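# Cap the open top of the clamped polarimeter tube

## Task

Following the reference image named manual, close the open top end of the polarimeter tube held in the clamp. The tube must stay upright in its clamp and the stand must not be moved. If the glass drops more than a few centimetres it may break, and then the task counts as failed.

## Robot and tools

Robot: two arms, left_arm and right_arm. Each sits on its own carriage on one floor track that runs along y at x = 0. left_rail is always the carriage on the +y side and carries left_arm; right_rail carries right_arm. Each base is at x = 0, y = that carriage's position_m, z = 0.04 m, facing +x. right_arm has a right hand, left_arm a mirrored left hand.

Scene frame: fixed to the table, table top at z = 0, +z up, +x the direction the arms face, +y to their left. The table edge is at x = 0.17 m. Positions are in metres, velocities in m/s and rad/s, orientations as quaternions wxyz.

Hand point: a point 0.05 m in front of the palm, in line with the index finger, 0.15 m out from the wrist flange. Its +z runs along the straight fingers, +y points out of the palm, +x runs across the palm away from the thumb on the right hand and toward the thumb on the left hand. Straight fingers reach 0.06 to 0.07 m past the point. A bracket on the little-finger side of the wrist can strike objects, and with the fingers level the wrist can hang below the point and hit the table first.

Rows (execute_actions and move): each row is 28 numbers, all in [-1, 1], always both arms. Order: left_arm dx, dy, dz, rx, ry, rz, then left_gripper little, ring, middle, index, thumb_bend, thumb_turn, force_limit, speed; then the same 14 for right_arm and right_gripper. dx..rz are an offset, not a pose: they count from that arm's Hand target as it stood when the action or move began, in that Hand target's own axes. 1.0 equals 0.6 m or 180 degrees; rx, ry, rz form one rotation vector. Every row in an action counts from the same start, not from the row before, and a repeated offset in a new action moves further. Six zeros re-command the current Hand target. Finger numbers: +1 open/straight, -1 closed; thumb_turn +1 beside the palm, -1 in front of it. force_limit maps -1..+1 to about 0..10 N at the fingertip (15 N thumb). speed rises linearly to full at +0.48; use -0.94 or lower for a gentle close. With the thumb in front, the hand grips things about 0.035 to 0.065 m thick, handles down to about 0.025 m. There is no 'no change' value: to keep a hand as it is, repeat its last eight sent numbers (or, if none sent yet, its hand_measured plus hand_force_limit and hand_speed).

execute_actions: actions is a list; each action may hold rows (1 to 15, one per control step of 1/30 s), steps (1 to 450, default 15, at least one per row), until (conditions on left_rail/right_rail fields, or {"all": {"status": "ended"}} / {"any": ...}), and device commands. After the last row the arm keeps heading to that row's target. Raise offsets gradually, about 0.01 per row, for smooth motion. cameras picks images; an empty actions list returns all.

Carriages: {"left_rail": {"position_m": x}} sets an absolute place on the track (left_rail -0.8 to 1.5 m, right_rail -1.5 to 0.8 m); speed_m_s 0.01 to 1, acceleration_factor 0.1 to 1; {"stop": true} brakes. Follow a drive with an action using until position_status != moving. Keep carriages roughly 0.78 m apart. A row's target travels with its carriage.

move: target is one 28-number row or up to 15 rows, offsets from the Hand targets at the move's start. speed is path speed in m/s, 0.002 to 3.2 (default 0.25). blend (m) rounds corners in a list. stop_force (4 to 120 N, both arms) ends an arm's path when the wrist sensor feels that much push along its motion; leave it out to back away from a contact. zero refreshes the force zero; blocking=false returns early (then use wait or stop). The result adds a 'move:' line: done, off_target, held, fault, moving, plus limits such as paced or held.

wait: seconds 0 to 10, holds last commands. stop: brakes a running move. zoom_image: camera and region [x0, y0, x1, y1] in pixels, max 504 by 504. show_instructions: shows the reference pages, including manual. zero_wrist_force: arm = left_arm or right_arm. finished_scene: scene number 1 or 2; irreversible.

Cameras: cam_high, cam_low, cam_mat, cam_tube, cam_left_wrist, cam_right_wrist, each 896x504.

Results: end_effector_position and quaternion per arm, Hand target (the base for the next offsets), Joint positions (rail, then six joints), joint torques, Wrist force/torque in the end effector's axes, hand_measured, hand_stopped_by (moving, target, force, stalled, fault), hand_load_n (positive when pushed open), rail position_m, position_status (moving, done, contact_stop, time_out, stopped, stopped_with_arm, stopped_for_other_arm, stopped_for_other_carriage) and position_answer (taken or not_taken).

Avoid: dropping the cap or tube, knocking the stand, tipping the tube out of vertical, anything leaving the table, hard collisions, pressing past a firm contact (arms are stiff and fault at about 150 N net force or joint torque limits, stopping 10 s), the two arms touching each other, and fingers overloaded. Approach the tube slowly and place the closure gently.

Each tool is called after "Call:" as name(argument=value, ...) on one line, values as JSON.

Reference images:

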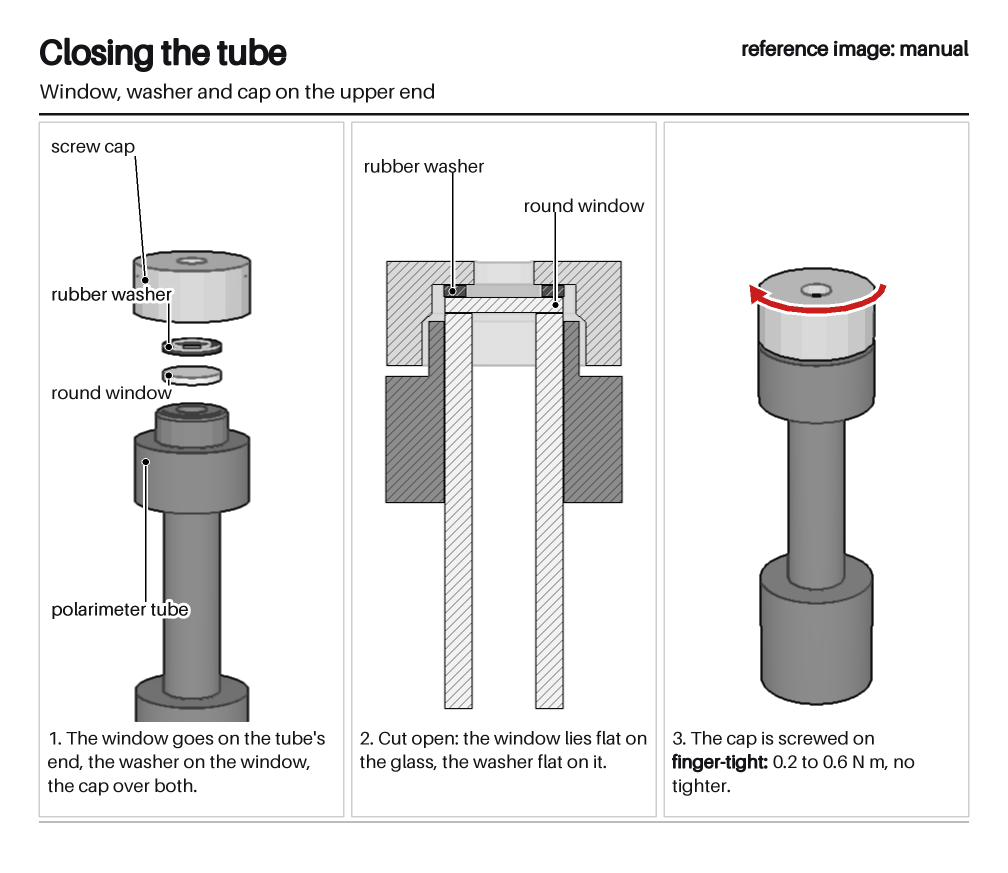

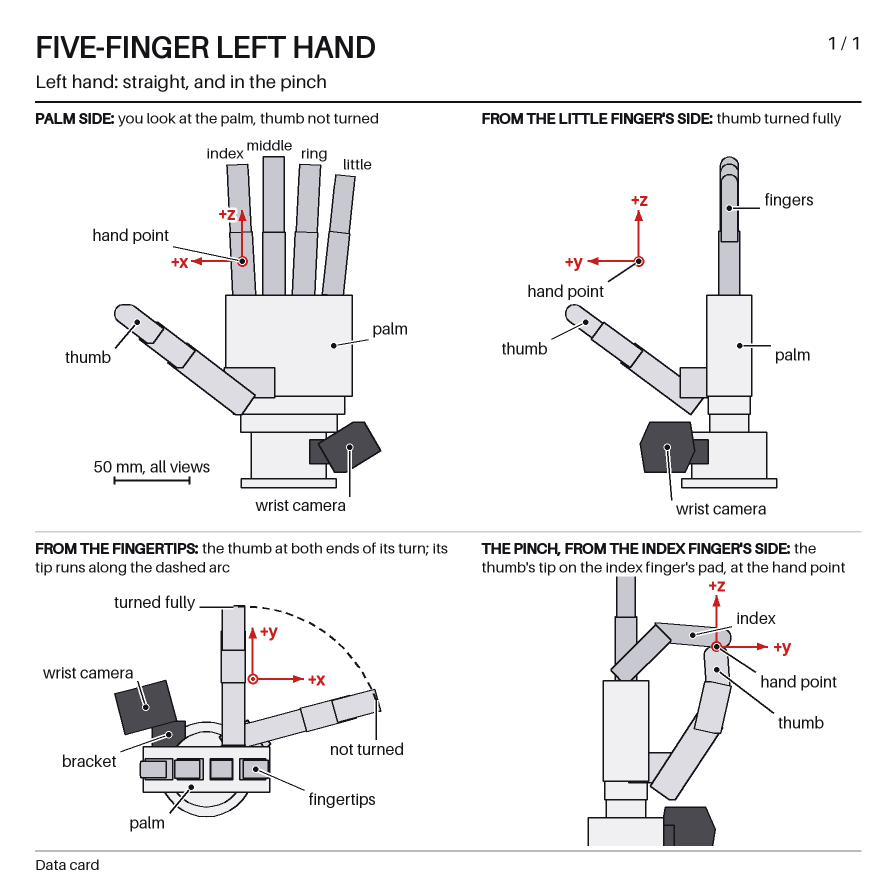

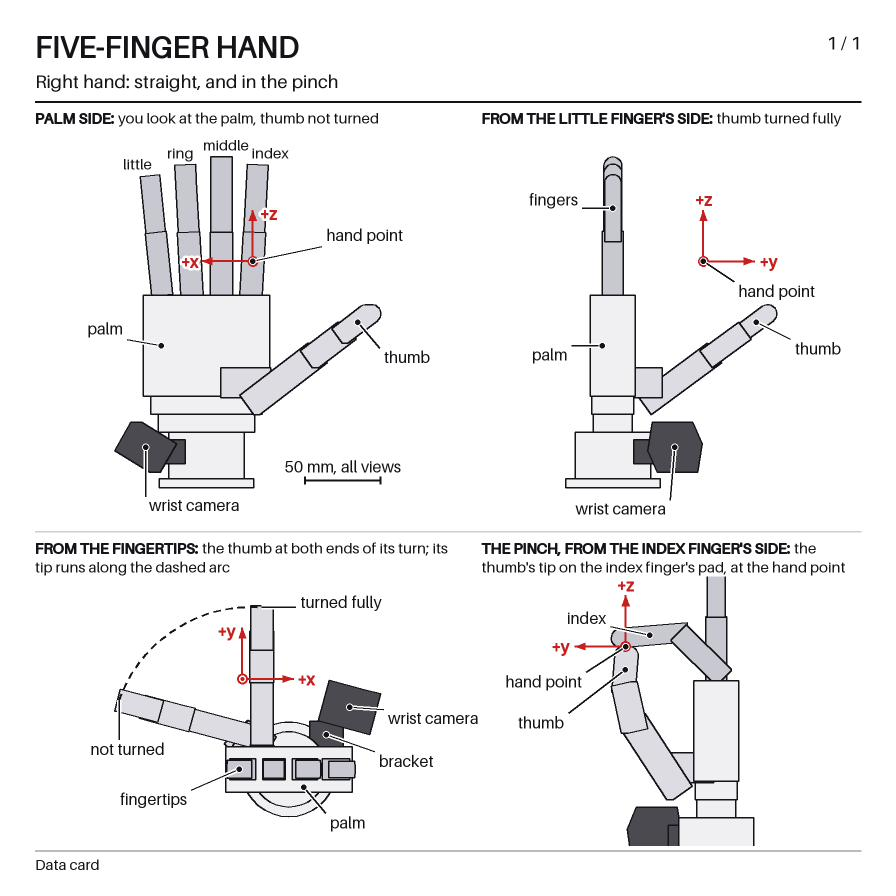

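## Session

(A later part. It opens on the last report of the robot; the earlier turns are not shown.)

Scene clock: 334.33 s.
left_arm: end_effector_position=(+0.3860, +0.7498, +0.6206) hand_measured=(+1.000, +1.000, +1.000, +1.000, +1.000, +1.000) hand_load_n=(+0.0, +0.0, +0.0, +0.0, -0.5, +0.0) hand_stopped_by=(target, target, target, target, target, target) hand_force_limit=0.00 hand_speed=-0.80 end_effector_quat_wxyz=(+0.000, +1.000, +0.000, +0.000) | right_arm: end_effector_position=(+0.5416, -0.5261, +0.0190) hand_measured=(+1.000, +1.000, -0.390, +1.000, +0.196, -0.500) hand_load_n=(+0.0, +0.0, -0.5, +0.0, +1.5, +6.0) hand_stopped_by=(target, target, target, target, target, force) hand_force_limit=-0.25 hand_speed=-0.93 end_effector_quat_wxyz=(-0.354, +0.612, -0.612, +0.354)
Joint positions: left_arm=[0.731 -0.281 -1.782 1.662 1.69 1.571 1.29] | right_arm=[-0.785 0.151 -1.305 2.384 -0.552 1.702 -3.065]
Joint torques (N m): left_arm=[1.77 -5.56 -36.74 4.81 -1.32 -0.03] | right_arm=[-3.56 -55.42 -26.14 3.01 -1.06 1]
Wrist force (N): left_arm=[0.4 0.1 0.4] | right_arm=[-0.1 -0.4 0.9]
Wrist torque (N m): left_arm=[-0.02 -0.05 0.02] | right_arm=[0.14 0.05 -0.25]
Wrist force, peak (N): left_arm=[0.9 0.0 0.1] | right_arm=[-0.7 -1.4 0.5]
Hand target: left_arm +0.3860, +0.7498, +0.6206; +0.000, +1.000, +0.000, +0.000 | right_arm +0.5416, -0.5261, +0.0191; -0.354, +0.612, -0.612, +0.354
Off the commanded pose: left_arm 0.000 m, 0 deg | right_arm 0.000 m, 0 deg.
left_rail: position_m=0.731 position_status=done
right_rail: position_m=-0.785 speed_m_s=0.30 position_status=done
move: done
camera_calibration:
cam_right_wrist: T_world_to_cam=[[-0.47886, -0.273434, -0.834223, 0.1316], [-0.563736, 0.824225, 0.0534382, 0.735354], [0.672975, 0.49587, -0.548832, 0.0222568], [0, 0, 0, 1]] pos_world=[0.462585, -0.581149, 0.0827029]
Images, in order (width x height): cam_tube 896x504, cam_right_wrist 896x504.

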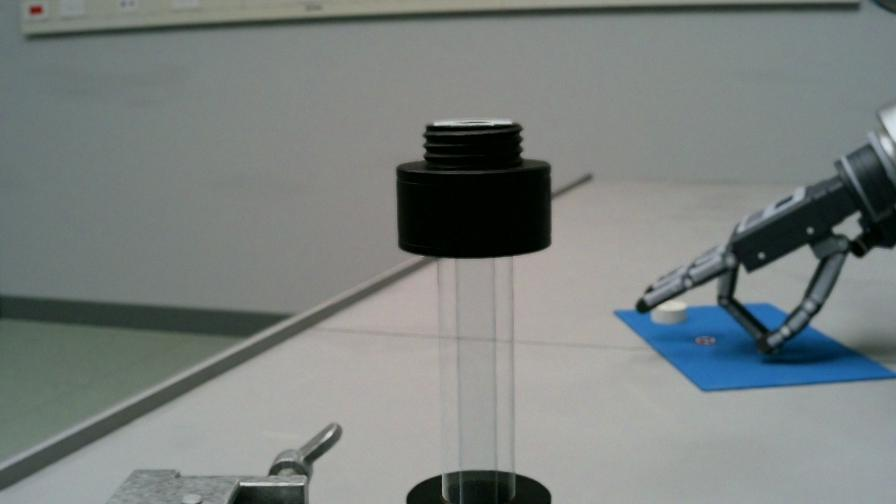

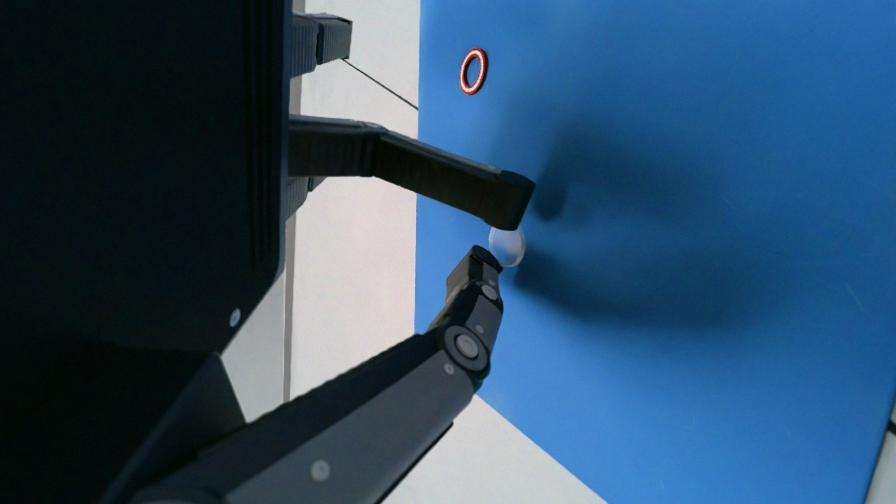

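Call:
move(target=[0,0,0,0,0,0,1,1,1,1,1,1,0,-0.8, 0,-0.3623,-0.2092,0,0,0,1,1,-0.39,1,0.195,-0.8,-0.25,-0.93], speed=0.12, cameras=["cam_right_wrist"])

Call:
execute_actions(actions=[{"right_rail": {"position_m": -0.155, "speed_m_s": 0.25, "acceleration_factor": 0.12}, "steps": 240, "until": {"right_rail": {"position_status": ["!=", "moving"]}}}], cameras=["cam_right_wrist", "cam_tube", "cam_mat", "cam_high"])

Scene clock: 338.30 s.
left_arm: end_effector_position=(+0.3860, +0.7498, +0.6206) hand_measured=(+1.000, +1.000, +1.000, +1.000, +1.000, +1.000) hand_load_n=(+0.0, +0.0, +0.0, +0.0, -0.5, +0.0) hand_stopped_by=(target, target, target, target, target, target) hand_force_limit=0.00 hand_speed=-0.80 end_effector_quat_wxyz=(+0.000, +1.000, +0.000, +0.000) | right_arm: end_effector_position=(+0.5411, -0.5262, +0.2700) hand_measured=(+1.000, +1.000, -0.390, +1.000, +0.196, -0.500) hand_load_n=(+0.0, +0.0, +0.0, +0.0, +1.5, +5.5) hand_stopped_by=(target, target, target, target, target, force) hand_force_limit=-0.25 hand_speed=-0.93 end_effector_quat_wxyz=(-0.354, +0.612, -0.612, +0.354)
Joint positions: left_arm=[0.731 -0.281 -1.782 1.662 1.69 1.571 1.29] | right_arm=[-0.785 0.151 -1.691 2.183 0.035 1.702 -3.065]
Joint torques (N m): left_arm=[1.38 -3.97 -37.04 4.8 -1.44 -0.01] | right_arm=[-14.86 -48.13 -42.7 2.89 -2.46 -3.42]
Wrist force (N): left_arm=[0.5 -0.2 0.3] | right_arm=[0.1 -0.3 0.9]
Wrist torque (N m): left_arm=[-0.05 -0.07 0.04] | right_arm=[0.15 0.00 -0.19]
Wrist force, peak (N): left_arm=[0.9 0.1 0.6] | right_arm=[-0.3 -0.1 1.7]
Hand target: left_arm +0.3860, +0.7498, +0.6206; +0.000, +1.000, +0.000, +0.000 | right_arm +0.5411, -0.5262, +0.2701; -0.354, +0.612, -0.612, +0.354
Off the commanded pose: left_arm 0.000 m, 0 deg | right_arm 0.000 m, 0 deg.
left_rail: position_m=0.731 position_status=done
right_rail: position_m=-0.785 speed_m_s=0.30 position_status=done
move: done
camera_calibration:
cam_right_wrist: T_world_to_cam=[[-0.47886, -0.273434, -0.834223, 0.340771], [-0.563736, 0.824225, 0.0534382, 0.721798], [0.672975, 0.49587, -0.548832, 0.160333], [0, 0, 0, 1]] pos_world=[0.462185, -0.581249, 0.333703]
Images, in order (width x height): cam_right_wrist 896x504.

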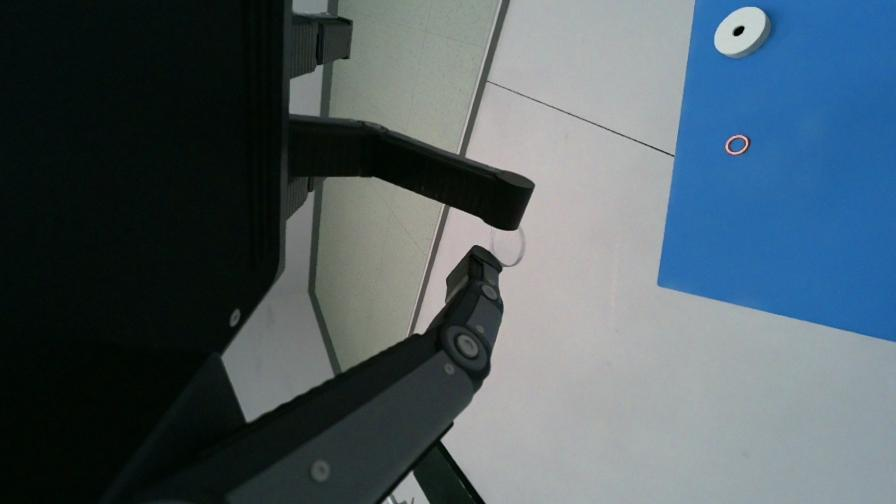

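Scene clock: 342.23 s.
left_arm: end_effector_position=(+0.3860, +0.7498, +0.6206) hand_measured=(+1.000, +1.000, +1.000, +1.000, +1.000, +1.000) hand_load_n=(+0.0, +0.0, +0.0, +0.0, +0.0, +0.0) hand_stopped_by=(target, target, target, target, target, target) hand_force_limit=0.00 hand_speed=-0.80 end_effector_quat_wxyz=(+0.000, +1.000, +0.000, +0.000) | right_arm: end_effector_position=(+0.5411, +0.1038, +0.2701) hand_measured=(+1.000, +1.000, -0.390, +1.000, +0.196, -0.500) hand_load_n=(+0.0, +0.0, +0.0, +0.0, +1.5, +6.0) hand_stopped_by=(target, target, target, target, target, force) hand_force_limit=-0.25 hand_speed=-0.93 end_effector_quat_wxyz=(-0.354, +0.612, -0.612, +0.354)
Joint positions: left_arm=[0.731 -0.281 -1.782 1.662 1.69 1.571 1.29] | right_arm=[-0.155 0.151 -1.691 2.183 0.035 1.702 -3.065]
Joint torques (N m): left_arm=[0.86 -3.67 -36.2 4.85 -1.4 0.01] | right_arm=[-5.62 -39.61 -40.41 2.71 -1.71 -3.5]
Wrist force (N): left_arm=[0.5 -0.3 0.1] | right_arm=[0.1 0.0 0.8]
Wrist torque (N m): left_arm=[-0.04 -0.07 0.04] | right_arm=[0.19 0.02 -0.18]
Wrist force, peak (N): left_arm=[0.7 0.3 0.6] | right_arm=[0.9 -0.3 1.2]
Hand target: left_arm +0.3860, +0.7498, +0.6206; +0.000, +1.000, +0.000, +0.000 | right_arm +0.5411, +0.1038, +0.2701; -0.354, +0.612, -0.612, +0.354
Off the commanded pose: left_arm 0.000 m, 0 deg | right_arm 0.000 m, 0 deg.
left_rail: position_m=0.731 position_status=done
right_rail: position_m=-0.155 speed_m_s=0.25 position_status=done
camera_calibration:
cam_right_wrist: T_world_to_cam=[[-0.47886, -0.273434, -0.834223, 0.513201], [-0.563736, 0.824225, 0.0534382, 0.202525], [0.672975, 0.49587, -0.548832, -0.151956], [0, 0, 0, 1]] pos_world=[0.462185, 0.0487505, 0.333903]
Images, in order (width x height): cam_high 896x504, cam_mat 896x504, cam_tube 896x504, cam_right_wrist 896x504.

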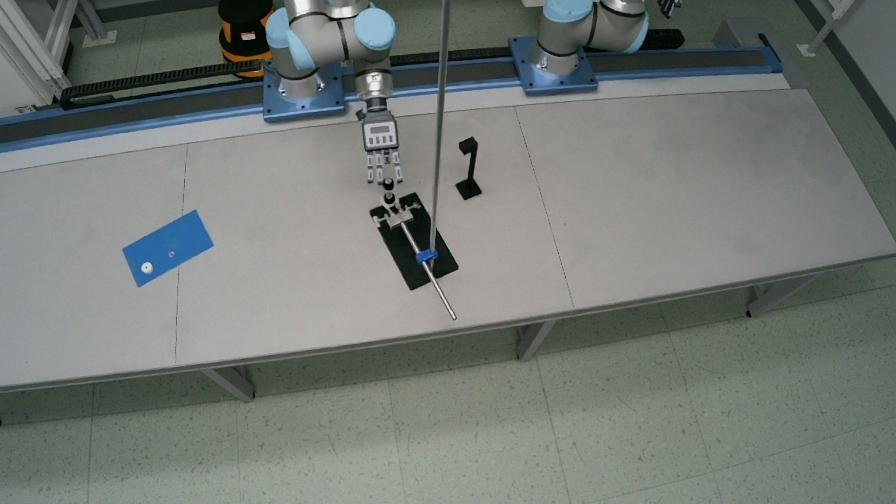

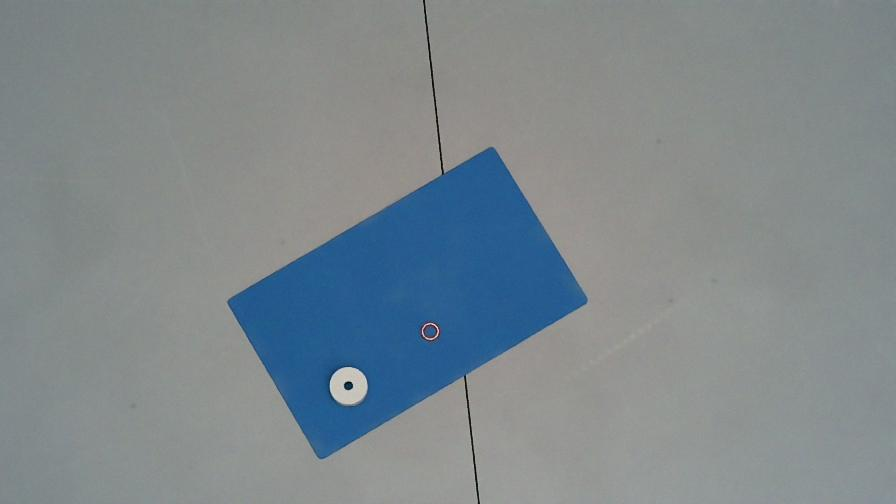

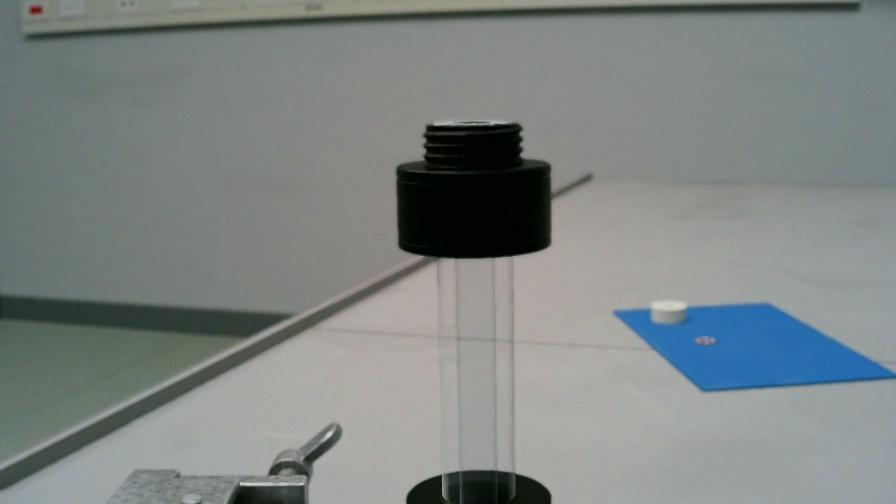

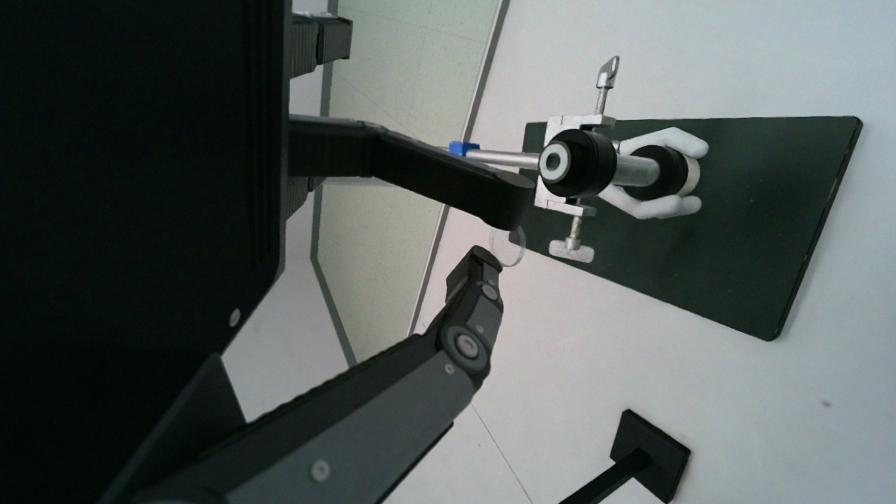

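Call:
move(target=[[0,0,0,0,0,0,1,1,1,1,1,1,0,-0.8, 0.03,-0.03333,0.05774,0,0,0,1,1,-0.39,1,0.195,-0.8,-0.25,-0.93],[0,0,0,0,0,0,1,1,1,1,1,1,0,-0.8, 0.03,0.01718,0.0869,0,0,0,1,1,-0.39,1,0.195,-0.8,-0.25,-0.93]], speed=0.06, cameras=["cam_right_wrist","cam_tube","cam_low"])

Call:
zoom_image(camera="cam_right_wrist", region=[440, 140, 640, 310])

Scene clock: 345.33 s.
left_arm: end_effector_position=(+0.3860, +0.7498, +0.6206) hand_measured=(+1.000, +1.000, +1.000, +1.000, +1.000, +1.000) hand_load_n=(+0.0, +0.0, +0.0, +0.0, -0.5, +0.0) hand_stopped_by=(target, target, target, target, target, target) hand_force_limit=0.00 hand_speed=-0.80 end_effector_quat_wxyz=(+0.000, +1.000, +0.000, +0.000) | right_arm: end_effector_position=(+0.5812, +0.0858, +0.2354) hand_measured=(+1.000, +1.000, -0.390, +1.000, +0.196, -0.500) hand_load_n=(+0.0, -0.5, -0.5, +0.0, +1.5, +5.5) hand_stopped_by=(target, target, target, target, target, force) hand_force_limit=-0.25 hand_speed=-0.93 end_effector_quat_wxyz=(-0.354, +0.612, -0.612, +0.354)
Joint positions: left_arm=[0.731 -0.281 -1.782 1.662 1.69 1.571 1.29] | right_arm=[-0.155 0.092 -1.61 2.18 -0.046 1.65 -3.095]
Joint torques (N m): left_arm=[1.11 -6.35 -36.95 4.9 -1.3 0.13] | right_arm=[-2.15 -6.09 -27.7 -2.39 -0.28 -2.65]
Wrist force (N): left_arm=[0.4 0.1 0.4] | right_arm=[0.0 0.2 0.9]
Wrist torque (N m): left_arm=[0.00 -0.05 0.03] | right_arm=[0.24 0.03 0.03]
Wrist force, peak (N): left_arm=[0.9 0.2 0.4] | right_arm=[0.3 -0.5 1.3]
Hand target: left_arm +0.3860, +0.7498, +0.6206; +0.000, +1.000, +0.000, +0.000 | right_arm +0.5812, +0.0858, +0.2352; -0.354, +0.612, -0.612, +0.354
Off the commanded pose: left_arm 0.000 m, 0 deg | right_arm 0.000 m, 0 deg.
left_rail: position_m=0.731 position_status=done
right_rail: position_m=-0.155 speed_m_s=0.25 position_status=done
move: done
camera_calibration:
cam_right_wrist: T_world_to_cam=[[-0.47886, -0.273434, -0.834223, 0.49845], [-0.563736, 0.824225, 0.0534382, 0.241827], [0.672975, 0.49587, -0.548832, -0.189116], [0, 0, 0, 1]] pos_world=[0.502285, 0.0307505, 0.299103]
Images, in order (width x height): cam_low 896x504, cam_tube 896x504, cam_right_wrist 896x504.

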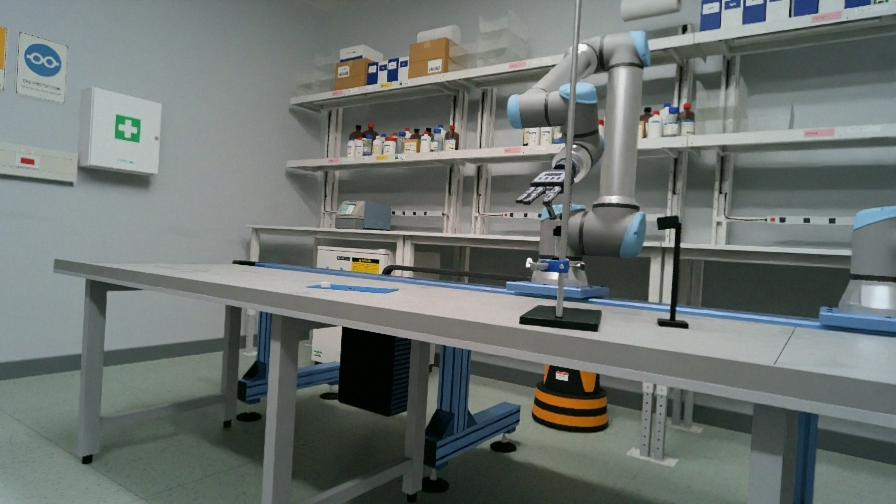

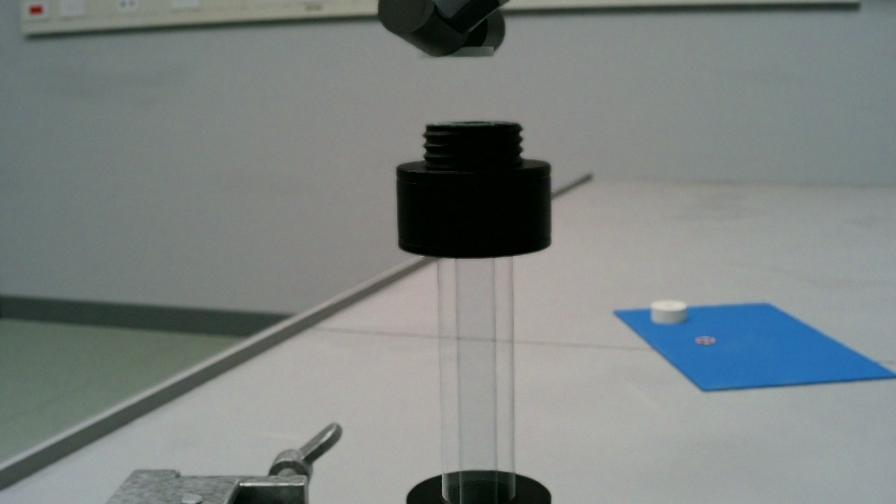

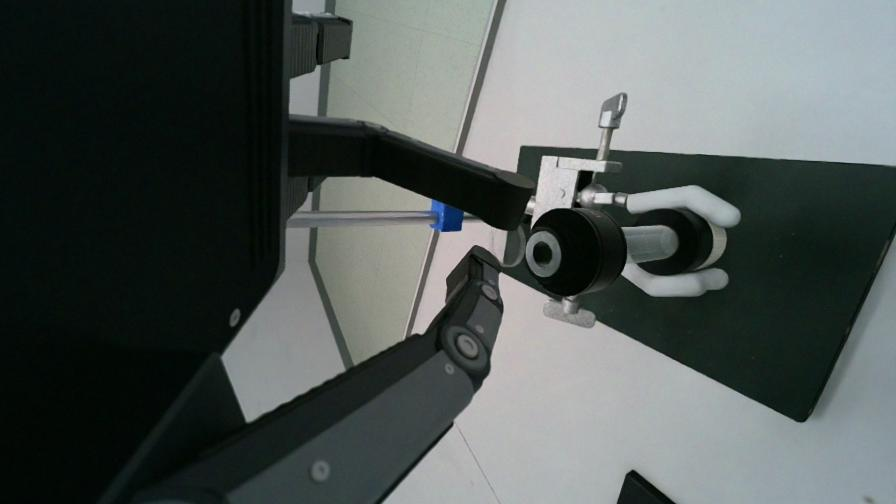

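Scaled by 2.520.

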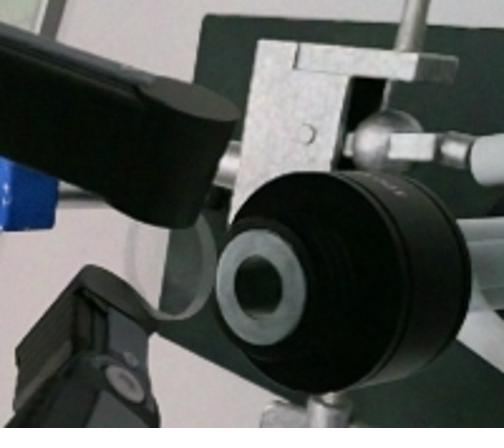

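Call:
zoom_image(camera="cam_tube", region=[370, 0, 570, 180])

Call:
zoom_image(camera="cam_right_wrist", region=[470, 190, 590, 300])

Scaled by 2.520.

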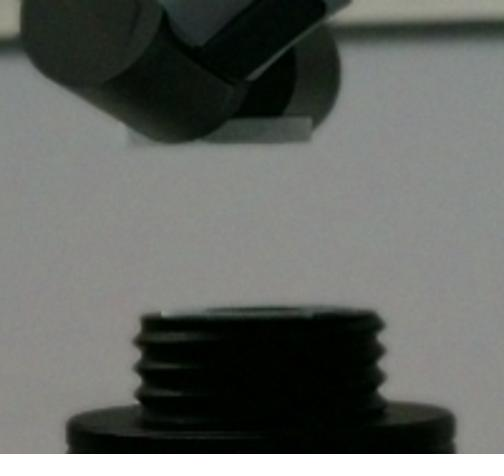

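Scaled by 4.200.

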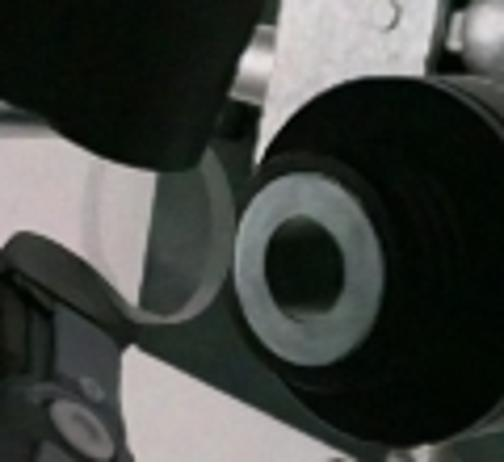

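Call:
move(target=[[0,0,0,0,0,0,1,1,1,1,1,1,0,-0.8, -0.00275,0.00325,-0.00563,0,0,0,1,1,-0.39,1,0.195,-0.8,-0.25,-0.93],[0,0,0,0,0,0,1,1,1,1,1,1,0,-0.8, -0.00275,0.01624,0.00187,0,0,0,1,1,-0.39,1,0.195,-0.8,-0.25,-0.93]], speed=0.03, cameras=["cam_right_wrist","cam_tube"])

Call:
zoom_image(camera="cam_tube", region=[400, 30, 540, 160])

Call:
zoom_image(camera="cam_right_wrist", region=[470, 190, 590, 300])

Scene clock: 348.03 s.
left_arm: end_effector_position=(+0.3860, +0.7498, +0.6206) hand_measured=(+1.000, +1.000, +1.000, +1.000, +1.000, +1.000) hand_load_n=(+0.0, +0.0, +0.0, +0.0, +0.0, +0.0) hand_stopped_by=(target, target, target, target, target, target) hand_force_limit=0.00 hand_speed=-0.80 end_effector_quat_wxyz=(+0.000, +1.000, +0.000, +0.000) | right_arm: end_effector_position=(+0.5773, +0.0875, +0.2263) hand_measured=(+1.000, +1.000, -0.390, +1.000, +0.196, -0.500) hand_load_n=(-0.5, -0.5, -0.5, +0.0, +1.5, +5.5) hand_stopped_by=(target, target, target, target, target, force) hand_force_limit=-0.25 hand_speed=-0.93 end_effector_quat_wxyz=(-0.354, +0.612, -0.612, +0.354)
Joint positions: left_arm=[0.731 -0.281 -1.782 1.662 1.69 1.571 1.29] | right_arm=[-0.155 0.097 -1.605 2.194 -0.065 1.655 -3.093]
Joint torques (N m): left_arm=[1.11 -7.59 -36.45 4.85 -1.23 -0.07] | right_arm=[6.29 -13.26 -27.51 -1.98 2.98 3.71]
Wrist force (N): left_arm=[0.3 -0.4 0.2] | right_arm=[0.1 0.0 0.9]
Wrist torque (N m): left_arm=[-0.06 -0.04 0.03] | right_arm=[0.21 0.01 -0.22]
Wrist force, peak (N): left_arm=[0.8 0.0 0.2] | right_arm=[0.1 0.0 1.3]
Hand target: left_arm +0.3860, +0.7498, +0.6206; +0.000, +1.000, +0.000, +0.000 | right_arm +0.5773, +0.0875, +0.2262; -0.354, +0.612, -0.612, +0.354
Off the commanded pose: left_arm 0.000 m, 0 deg | right_arm 0.000 m, 0 deg.
left_rail: position_m=0.731 position_status=done
right_rail: position_m=-0.155 speed_m_s=0.25 position_status=done
move: done
camera_calibration:
cam_right_wrist: T_world_to_cam=[[-0.47886, -0.273434, -0.834223, 0.489456], [-0.563736, 0.824225, 0.0534382, 0.238713], [0.672975, 0.49587, -0.548832, -0.192329], [0, 0, 0, 1]] pos_world=[0.498385, 0.0324505, 0.290003]
Images, in order (width x height): cam_tube 896x504, cam_right_wrist 896x504.

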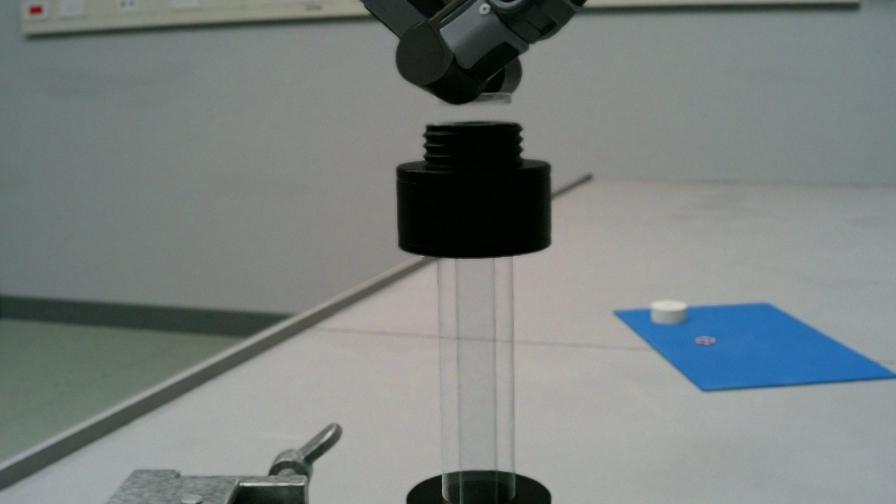

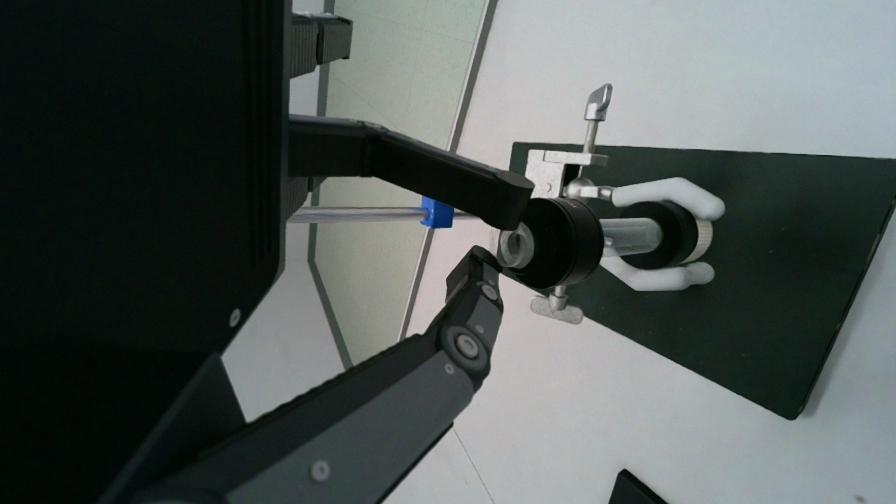

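Scaled by 3.600.

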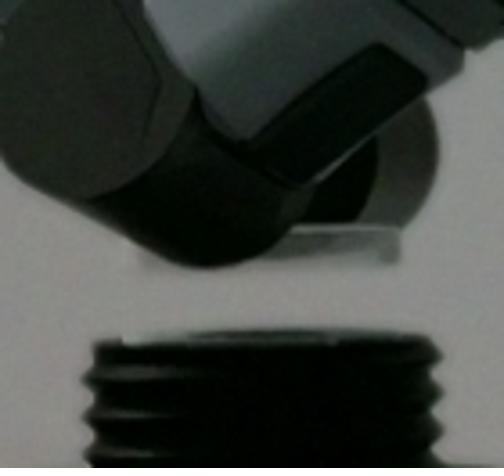

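Scaled by 4.200.

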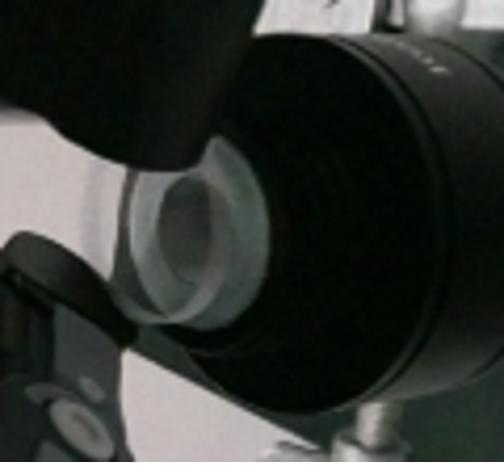

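Call:
zoom_image(camera="cam_right_wrist", region=[480, 205, 550, 280])

Call:
zoom_image(camera="cam_tube", region=[420, 80, 530, 140])

Scaled by 6.720.

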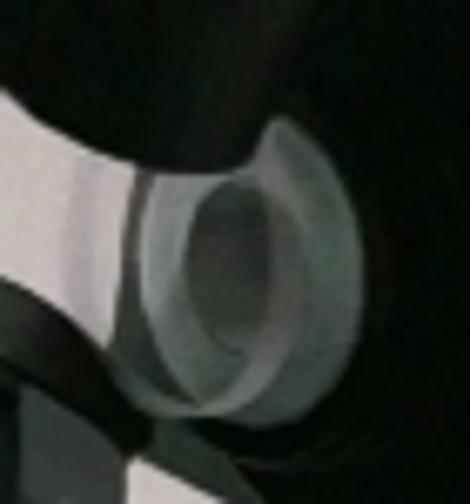

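Scaled by 4.582.

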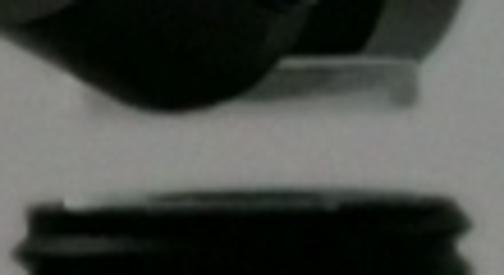

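Call:
move(target=[0,0,0,0,0,0,1,1,1,1,1,1,0,-0.8, -0.00083,0,0,0,0,0,1,1,-0.39,1,0.195,-0.8,-0.25,-0.93], speed=0.02)

Call:
move(target=[0,0,0,0,0,0,1,1,1,1,1,1,0,-0.8, 0,0.00866,0.005,0,0,0,1,1,-0.39,1,0.195,-0.8,-0.25,-0.93], speed=0.006, stop_force=4, cameras=["cam_right_wrist","cam_tube"])

Call:
zoom_image(camera="cam_tube", region=[400, 50, 540, 170])

Call:
zoom_image(camera="cam_right_wrist", region=[480, 205, 550, 280])

Scene clock: 351.17 s.
left_arm: end_effector_position=(+0.3860, +0.7498, +0.6206) hand_measured=(+1.000, +1.000, +1.000, +1.000, +1.000, +1.000) hand_load_n=(+0.0, +0.0, +0.0, +0.0, +0.0, +0.0) hand_stopped_by=(target, target, target, target, target, target) hand_force_limit=0.00 hand_speed=-0.80 end_effector_quat_wxyz=(+0.000, +1.000, +0.000, +0.000) | right_arm: end_effector_position=(+0.5773, +0.0879, +0.2262) hand_measured=(+1.000, +1.000, -0.390, +1.000, +0.196, -0.500) hand_load_n=(+0.0, -0.5, +0.0, +0.0, +2.0, +6.0) hand_stopped_by=(target, target, target, target, target, force) hand_force_limit=-0.25 hand_speed=-0.93 end_effector_quat_wxyz=(-0.354, +0.612, -0.612, +0.354)
Joint positions: left_arm=[0.731 -0.281 -1.782 1.662 1.69 1.571 1.29] | right_arm=[-0.155 0.098 -1.604 2.194 -0.065 1.656 -3.092]
Joint torques (N m): left_arm=[2.72 -7.4 -36.88 4.62 -1.22 0.18] | right_arm=[6.48 -10.41 -40.81 -1.72 2.84 3.93]
Wrist force (N): left_arm=[0.4 -0.1 0.1] | right_arm=[0.2 0.1 1.0]
Wrist torque (N m): left_arm=[-0.01 -0.06 0.03] | right_arm=[0.22 -0.01 -0.20]
Wrist force, peak (N): left_arm=[0.8 -0.2 0.4] | right_arm=[-0.3 -0.1 1.3]
Hand target: left_arm +0.3860, +0.7498, +0.6206; +0.000, +1.000, +0.000, +0.000 | right_arm +0.5773, +0.0880, +0.2262; -0.354, +0.612, -0.612, +0.354
Off the commanded pose: left_arm 0.000 m, 0 deg | right_arm 0.000 m, 0 deg.
left_rail: position_m=0.731 position_status=done
right_rail: position_m=-0.155 speed_m_s=0.25 position_status=done
move: done

Scene clock: 353.17 s.
left_arm: end_effector_position=(+0.3860, +0.7498, +0.6206) hand_measured=(+1.000, +1.000, +1.000, +1.000, +1.000, +1.000) hand_load_n=(+0.0, +0.0, +0.0, +0.0, +0.0, +0.0) hand_stopped_by=(target, target, target, target, target, target) hand_force_limit=0.00 hand_speed=-0.80 end_effector_quat_wxyz=(+0.000, +1.000, +0.000, +0.000) | right_arm: end_effector_position=(+0.5773, +0.0880, +0.2224) hand_measured=(+1.000, +1.000, -0.390, +1.000, +0.196, -0.500) hand_load_n=(+0.0, +0.0, -1.5, +0.0, +0.0, +6.0) hand_stopped_by=(target, target, target, target, target, force) hand_force_limit=-0.25 hand_speed=-0.93 end_effector_quat_wxyz=(-0.354, +0.612, -0.612, +0.354)
Joint positions: left_arm=[0.731 -0.281 -1.782 1.662 1.69 1.571 1.29] | right_arm=[-0.155 0.098 -1.6 2.197 -0.074 1.656 -3.092]
Joint torques (N m): left_arm=[0.71 -4.63 -37.2 4.86 -1.31 -0.05] | right_arm=[2.22 -49.17 -37.6 3.73 2.7 3.56]
Wrist force (N): left_arm=[0.5 0.1 0.6] | right_arm=[-0.1 -3.5 -1.7]
Wrist torque (N m): left_arm=[-0.01 -0.05 0.02] | right_arm=[0.15 0.07 -0.26]
Wrist force, peak (N): left_arm=[0.8 -0.1 0.4] | right_arm=[0.5 -5.9 -3.3]
Hand target: left_arm +0.3860, +0.7498, +0.6206; +0.000, +1.000, +0.000, +0.000 | right_arm +0.5773, +0.0880, +0.2224; -0.354, +0.612, -0.612, +0.354 (not the last commanded pose)
Off the commanded pose: left_arm 0.000 m, 0 deg | right_arm 0.002 m, 0 deg.
left_rail: position_m=0.731 position_status=done
right_rail: position_m=-0.155 speed_m_s=0.25 position_status=done
move: contact (right_arm)
camera_calibration:
cam_right_wrist: T_world_to_cam=[[-0.47886, -0.273434, -0.834223, 0.48634], [-0.563736, 0.824225, 0.0534382, 0.23851], [0.672975, 0.49587, -0.548832, -0.194717], [0, 0, 0, 1]] pos_world=[0.498385, 0.0329505, 0.286103]
Images, in order (width x height): cam_tube 896x504, cam_right_wrist 896x504.

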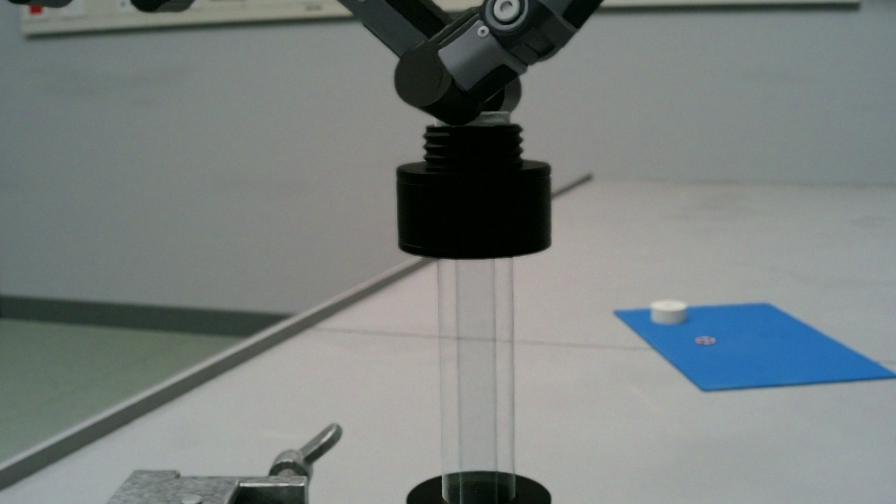

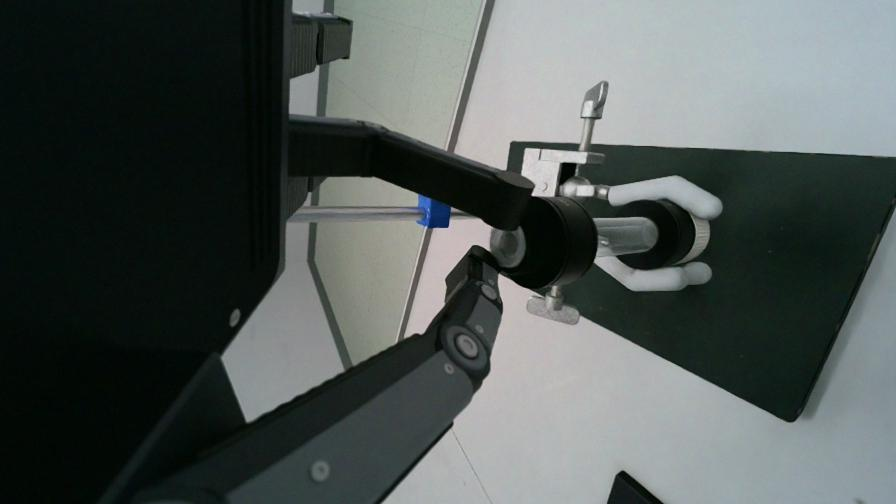

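Scaled by 3.600.

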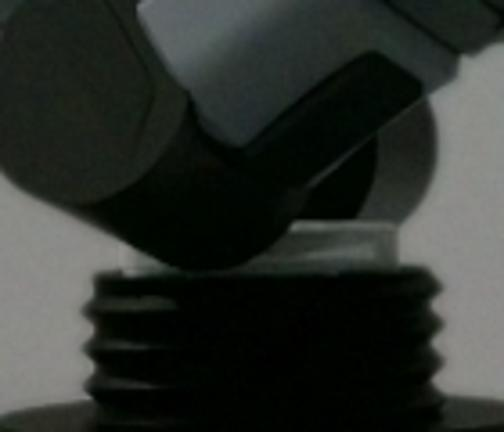

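Scaled by 6.720.

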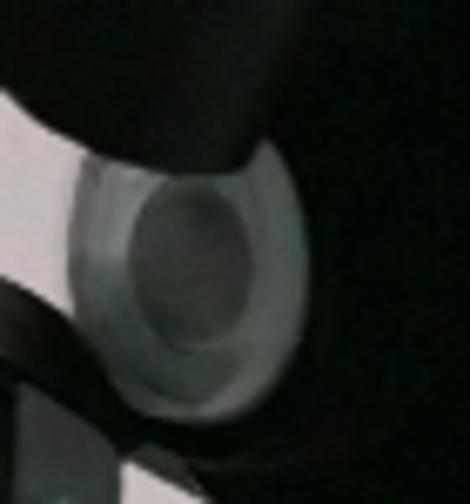

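Call:
move(target=[0,0,0,0,0,0,1,1,1,1,1,1,0,-0.8, 0,0,0,0,0,0,1,1,-0.39,1,0.195,-0.43,-0.25,-0.95], speed=0.02, cameras=["cam_right_wrist","cam_tube"])

Call:
zoom_image(camera="cam_tube", region=[400, 50, 540, 170])

Call:
zoom_image(camera="cam_right_wrist", region=[480, 205, 550, 280])

Scene clock: 354.67 s.
left_arm: end_effector_position=(+0.3860, +0.7498, +0.6206) hand_measured=(+1.000, +1.000, +1.000, +1.000, +1.000, +1.000) hand_load_n=(+0.0, +0.0, +0.0, +0.0, +0.0, +0.0) hand_stopped_by=(target, target, target, target, target, target) hand_force_limit=0.00 hand_speed=-0.80 end_effector_quat_wxyz=(+0.000, +1.000, +0.000, +0.000) | right_arm: end_effector_position=(+0.5773, +0.0880, +0.2224) hand_measured=(+1.000, +1.000, -0.390, +1.000, +0.196, -0.430) hand_load_n=(+0.0, +0.0, -0.5, +0.0, +0.0, +0.0) hand_stopped_by=(target, target, target, target, target, target) hand_force_limit=-0.25 hand_speed=-0.95 end_effector_quat_wxyz=(-0.354, +0.612, -0.612, +0.354)
Joint positions: left_arm=[0.731 -0.281 -1.782 1.662 1.69 1.571 1.29] | right_arm=[-0.155 0.098 -1.6 2.197 -0.074 1.656 -3.092]
Joint torques (N m): left_arm=[3.18 -6.11 -36.15 4.97 -1.47 0.05] | right_arm=[-0.45 -47.58 -37.82 3.2 2.34 3.17]
Wrist force (N): left_arm=[0.6 0.1 0.3] | right_arm=[0.4 -0.7 0.5]
Wrist torque (N m): left_arm=[0.00 -0.07 0.04] | right_arm=[0.19 0.00 -0.23]
Wrist force, peak (N): left_arm=[0.8 -0.1 0.3] | right_arm=[0.2 -4.7 -2.4]
Hand target: left_arm +0.3860, +0.7498, +0.6206; +0.000, +1.000, +0.000, +0.000 | right_arm +0.5773, +0.0880, +0.2224; -0.354, +0.612, -0.612, +0.354
Off the commanded pose: left_arm 0.000 m, 0 deg | right_arm 0.000 m, 0 deg.
left_rail: position_m=0.731 position_status=done
right_rail: position_m=-0.155 speed_m_s=0.25 position_status=done
move: done
camera_calibration:
cam_right_wrist: T_world_to_cam=[[-0.47886, -0.273434, -0.834223, 0.48634], [-0.563736, 0.824225, 0.0534382, 0.23851], [0.672975, 0.49587, -0.548832, -0.194717], [0, 0, 0, 1]] pos_world=[0.498385, 0.0329505, 0.286103]
Images, in order (width x height): cam_tube 896x504, cam_right_wrist 896x504.

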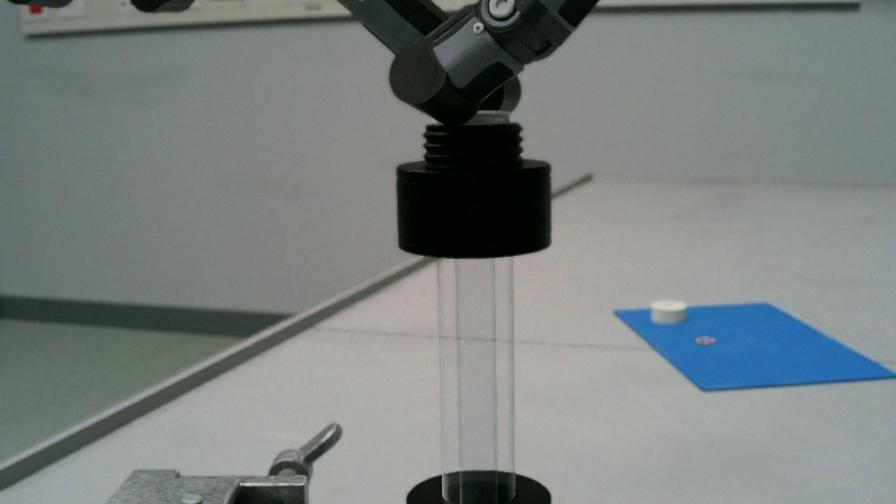

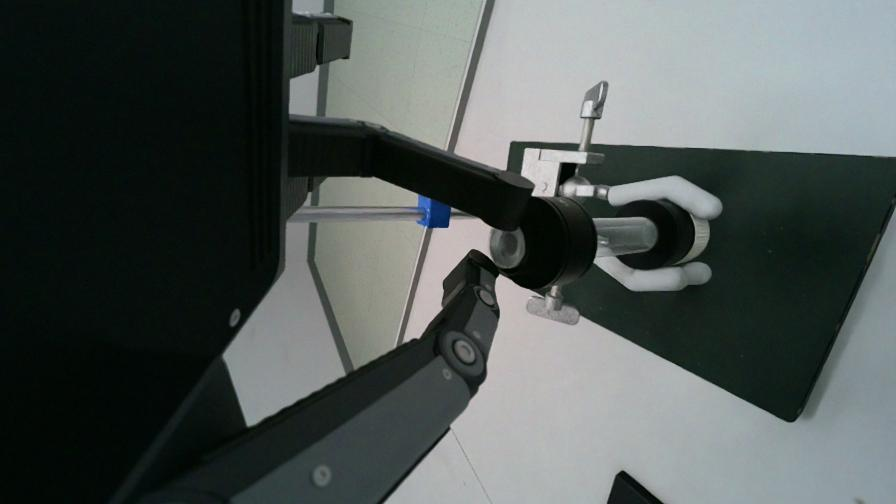

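Scaled by 3.600.

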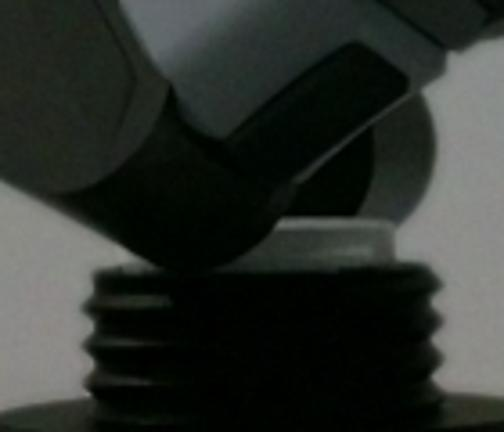

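Scaled by 6.720.

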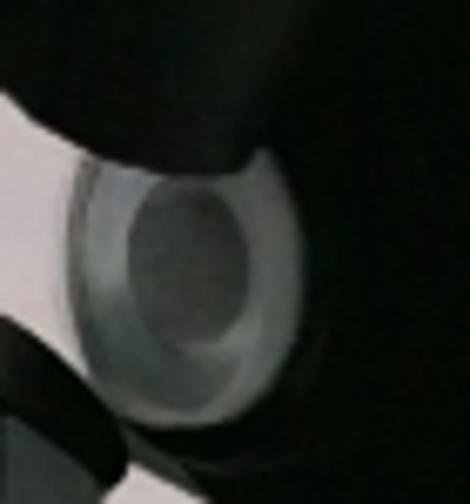

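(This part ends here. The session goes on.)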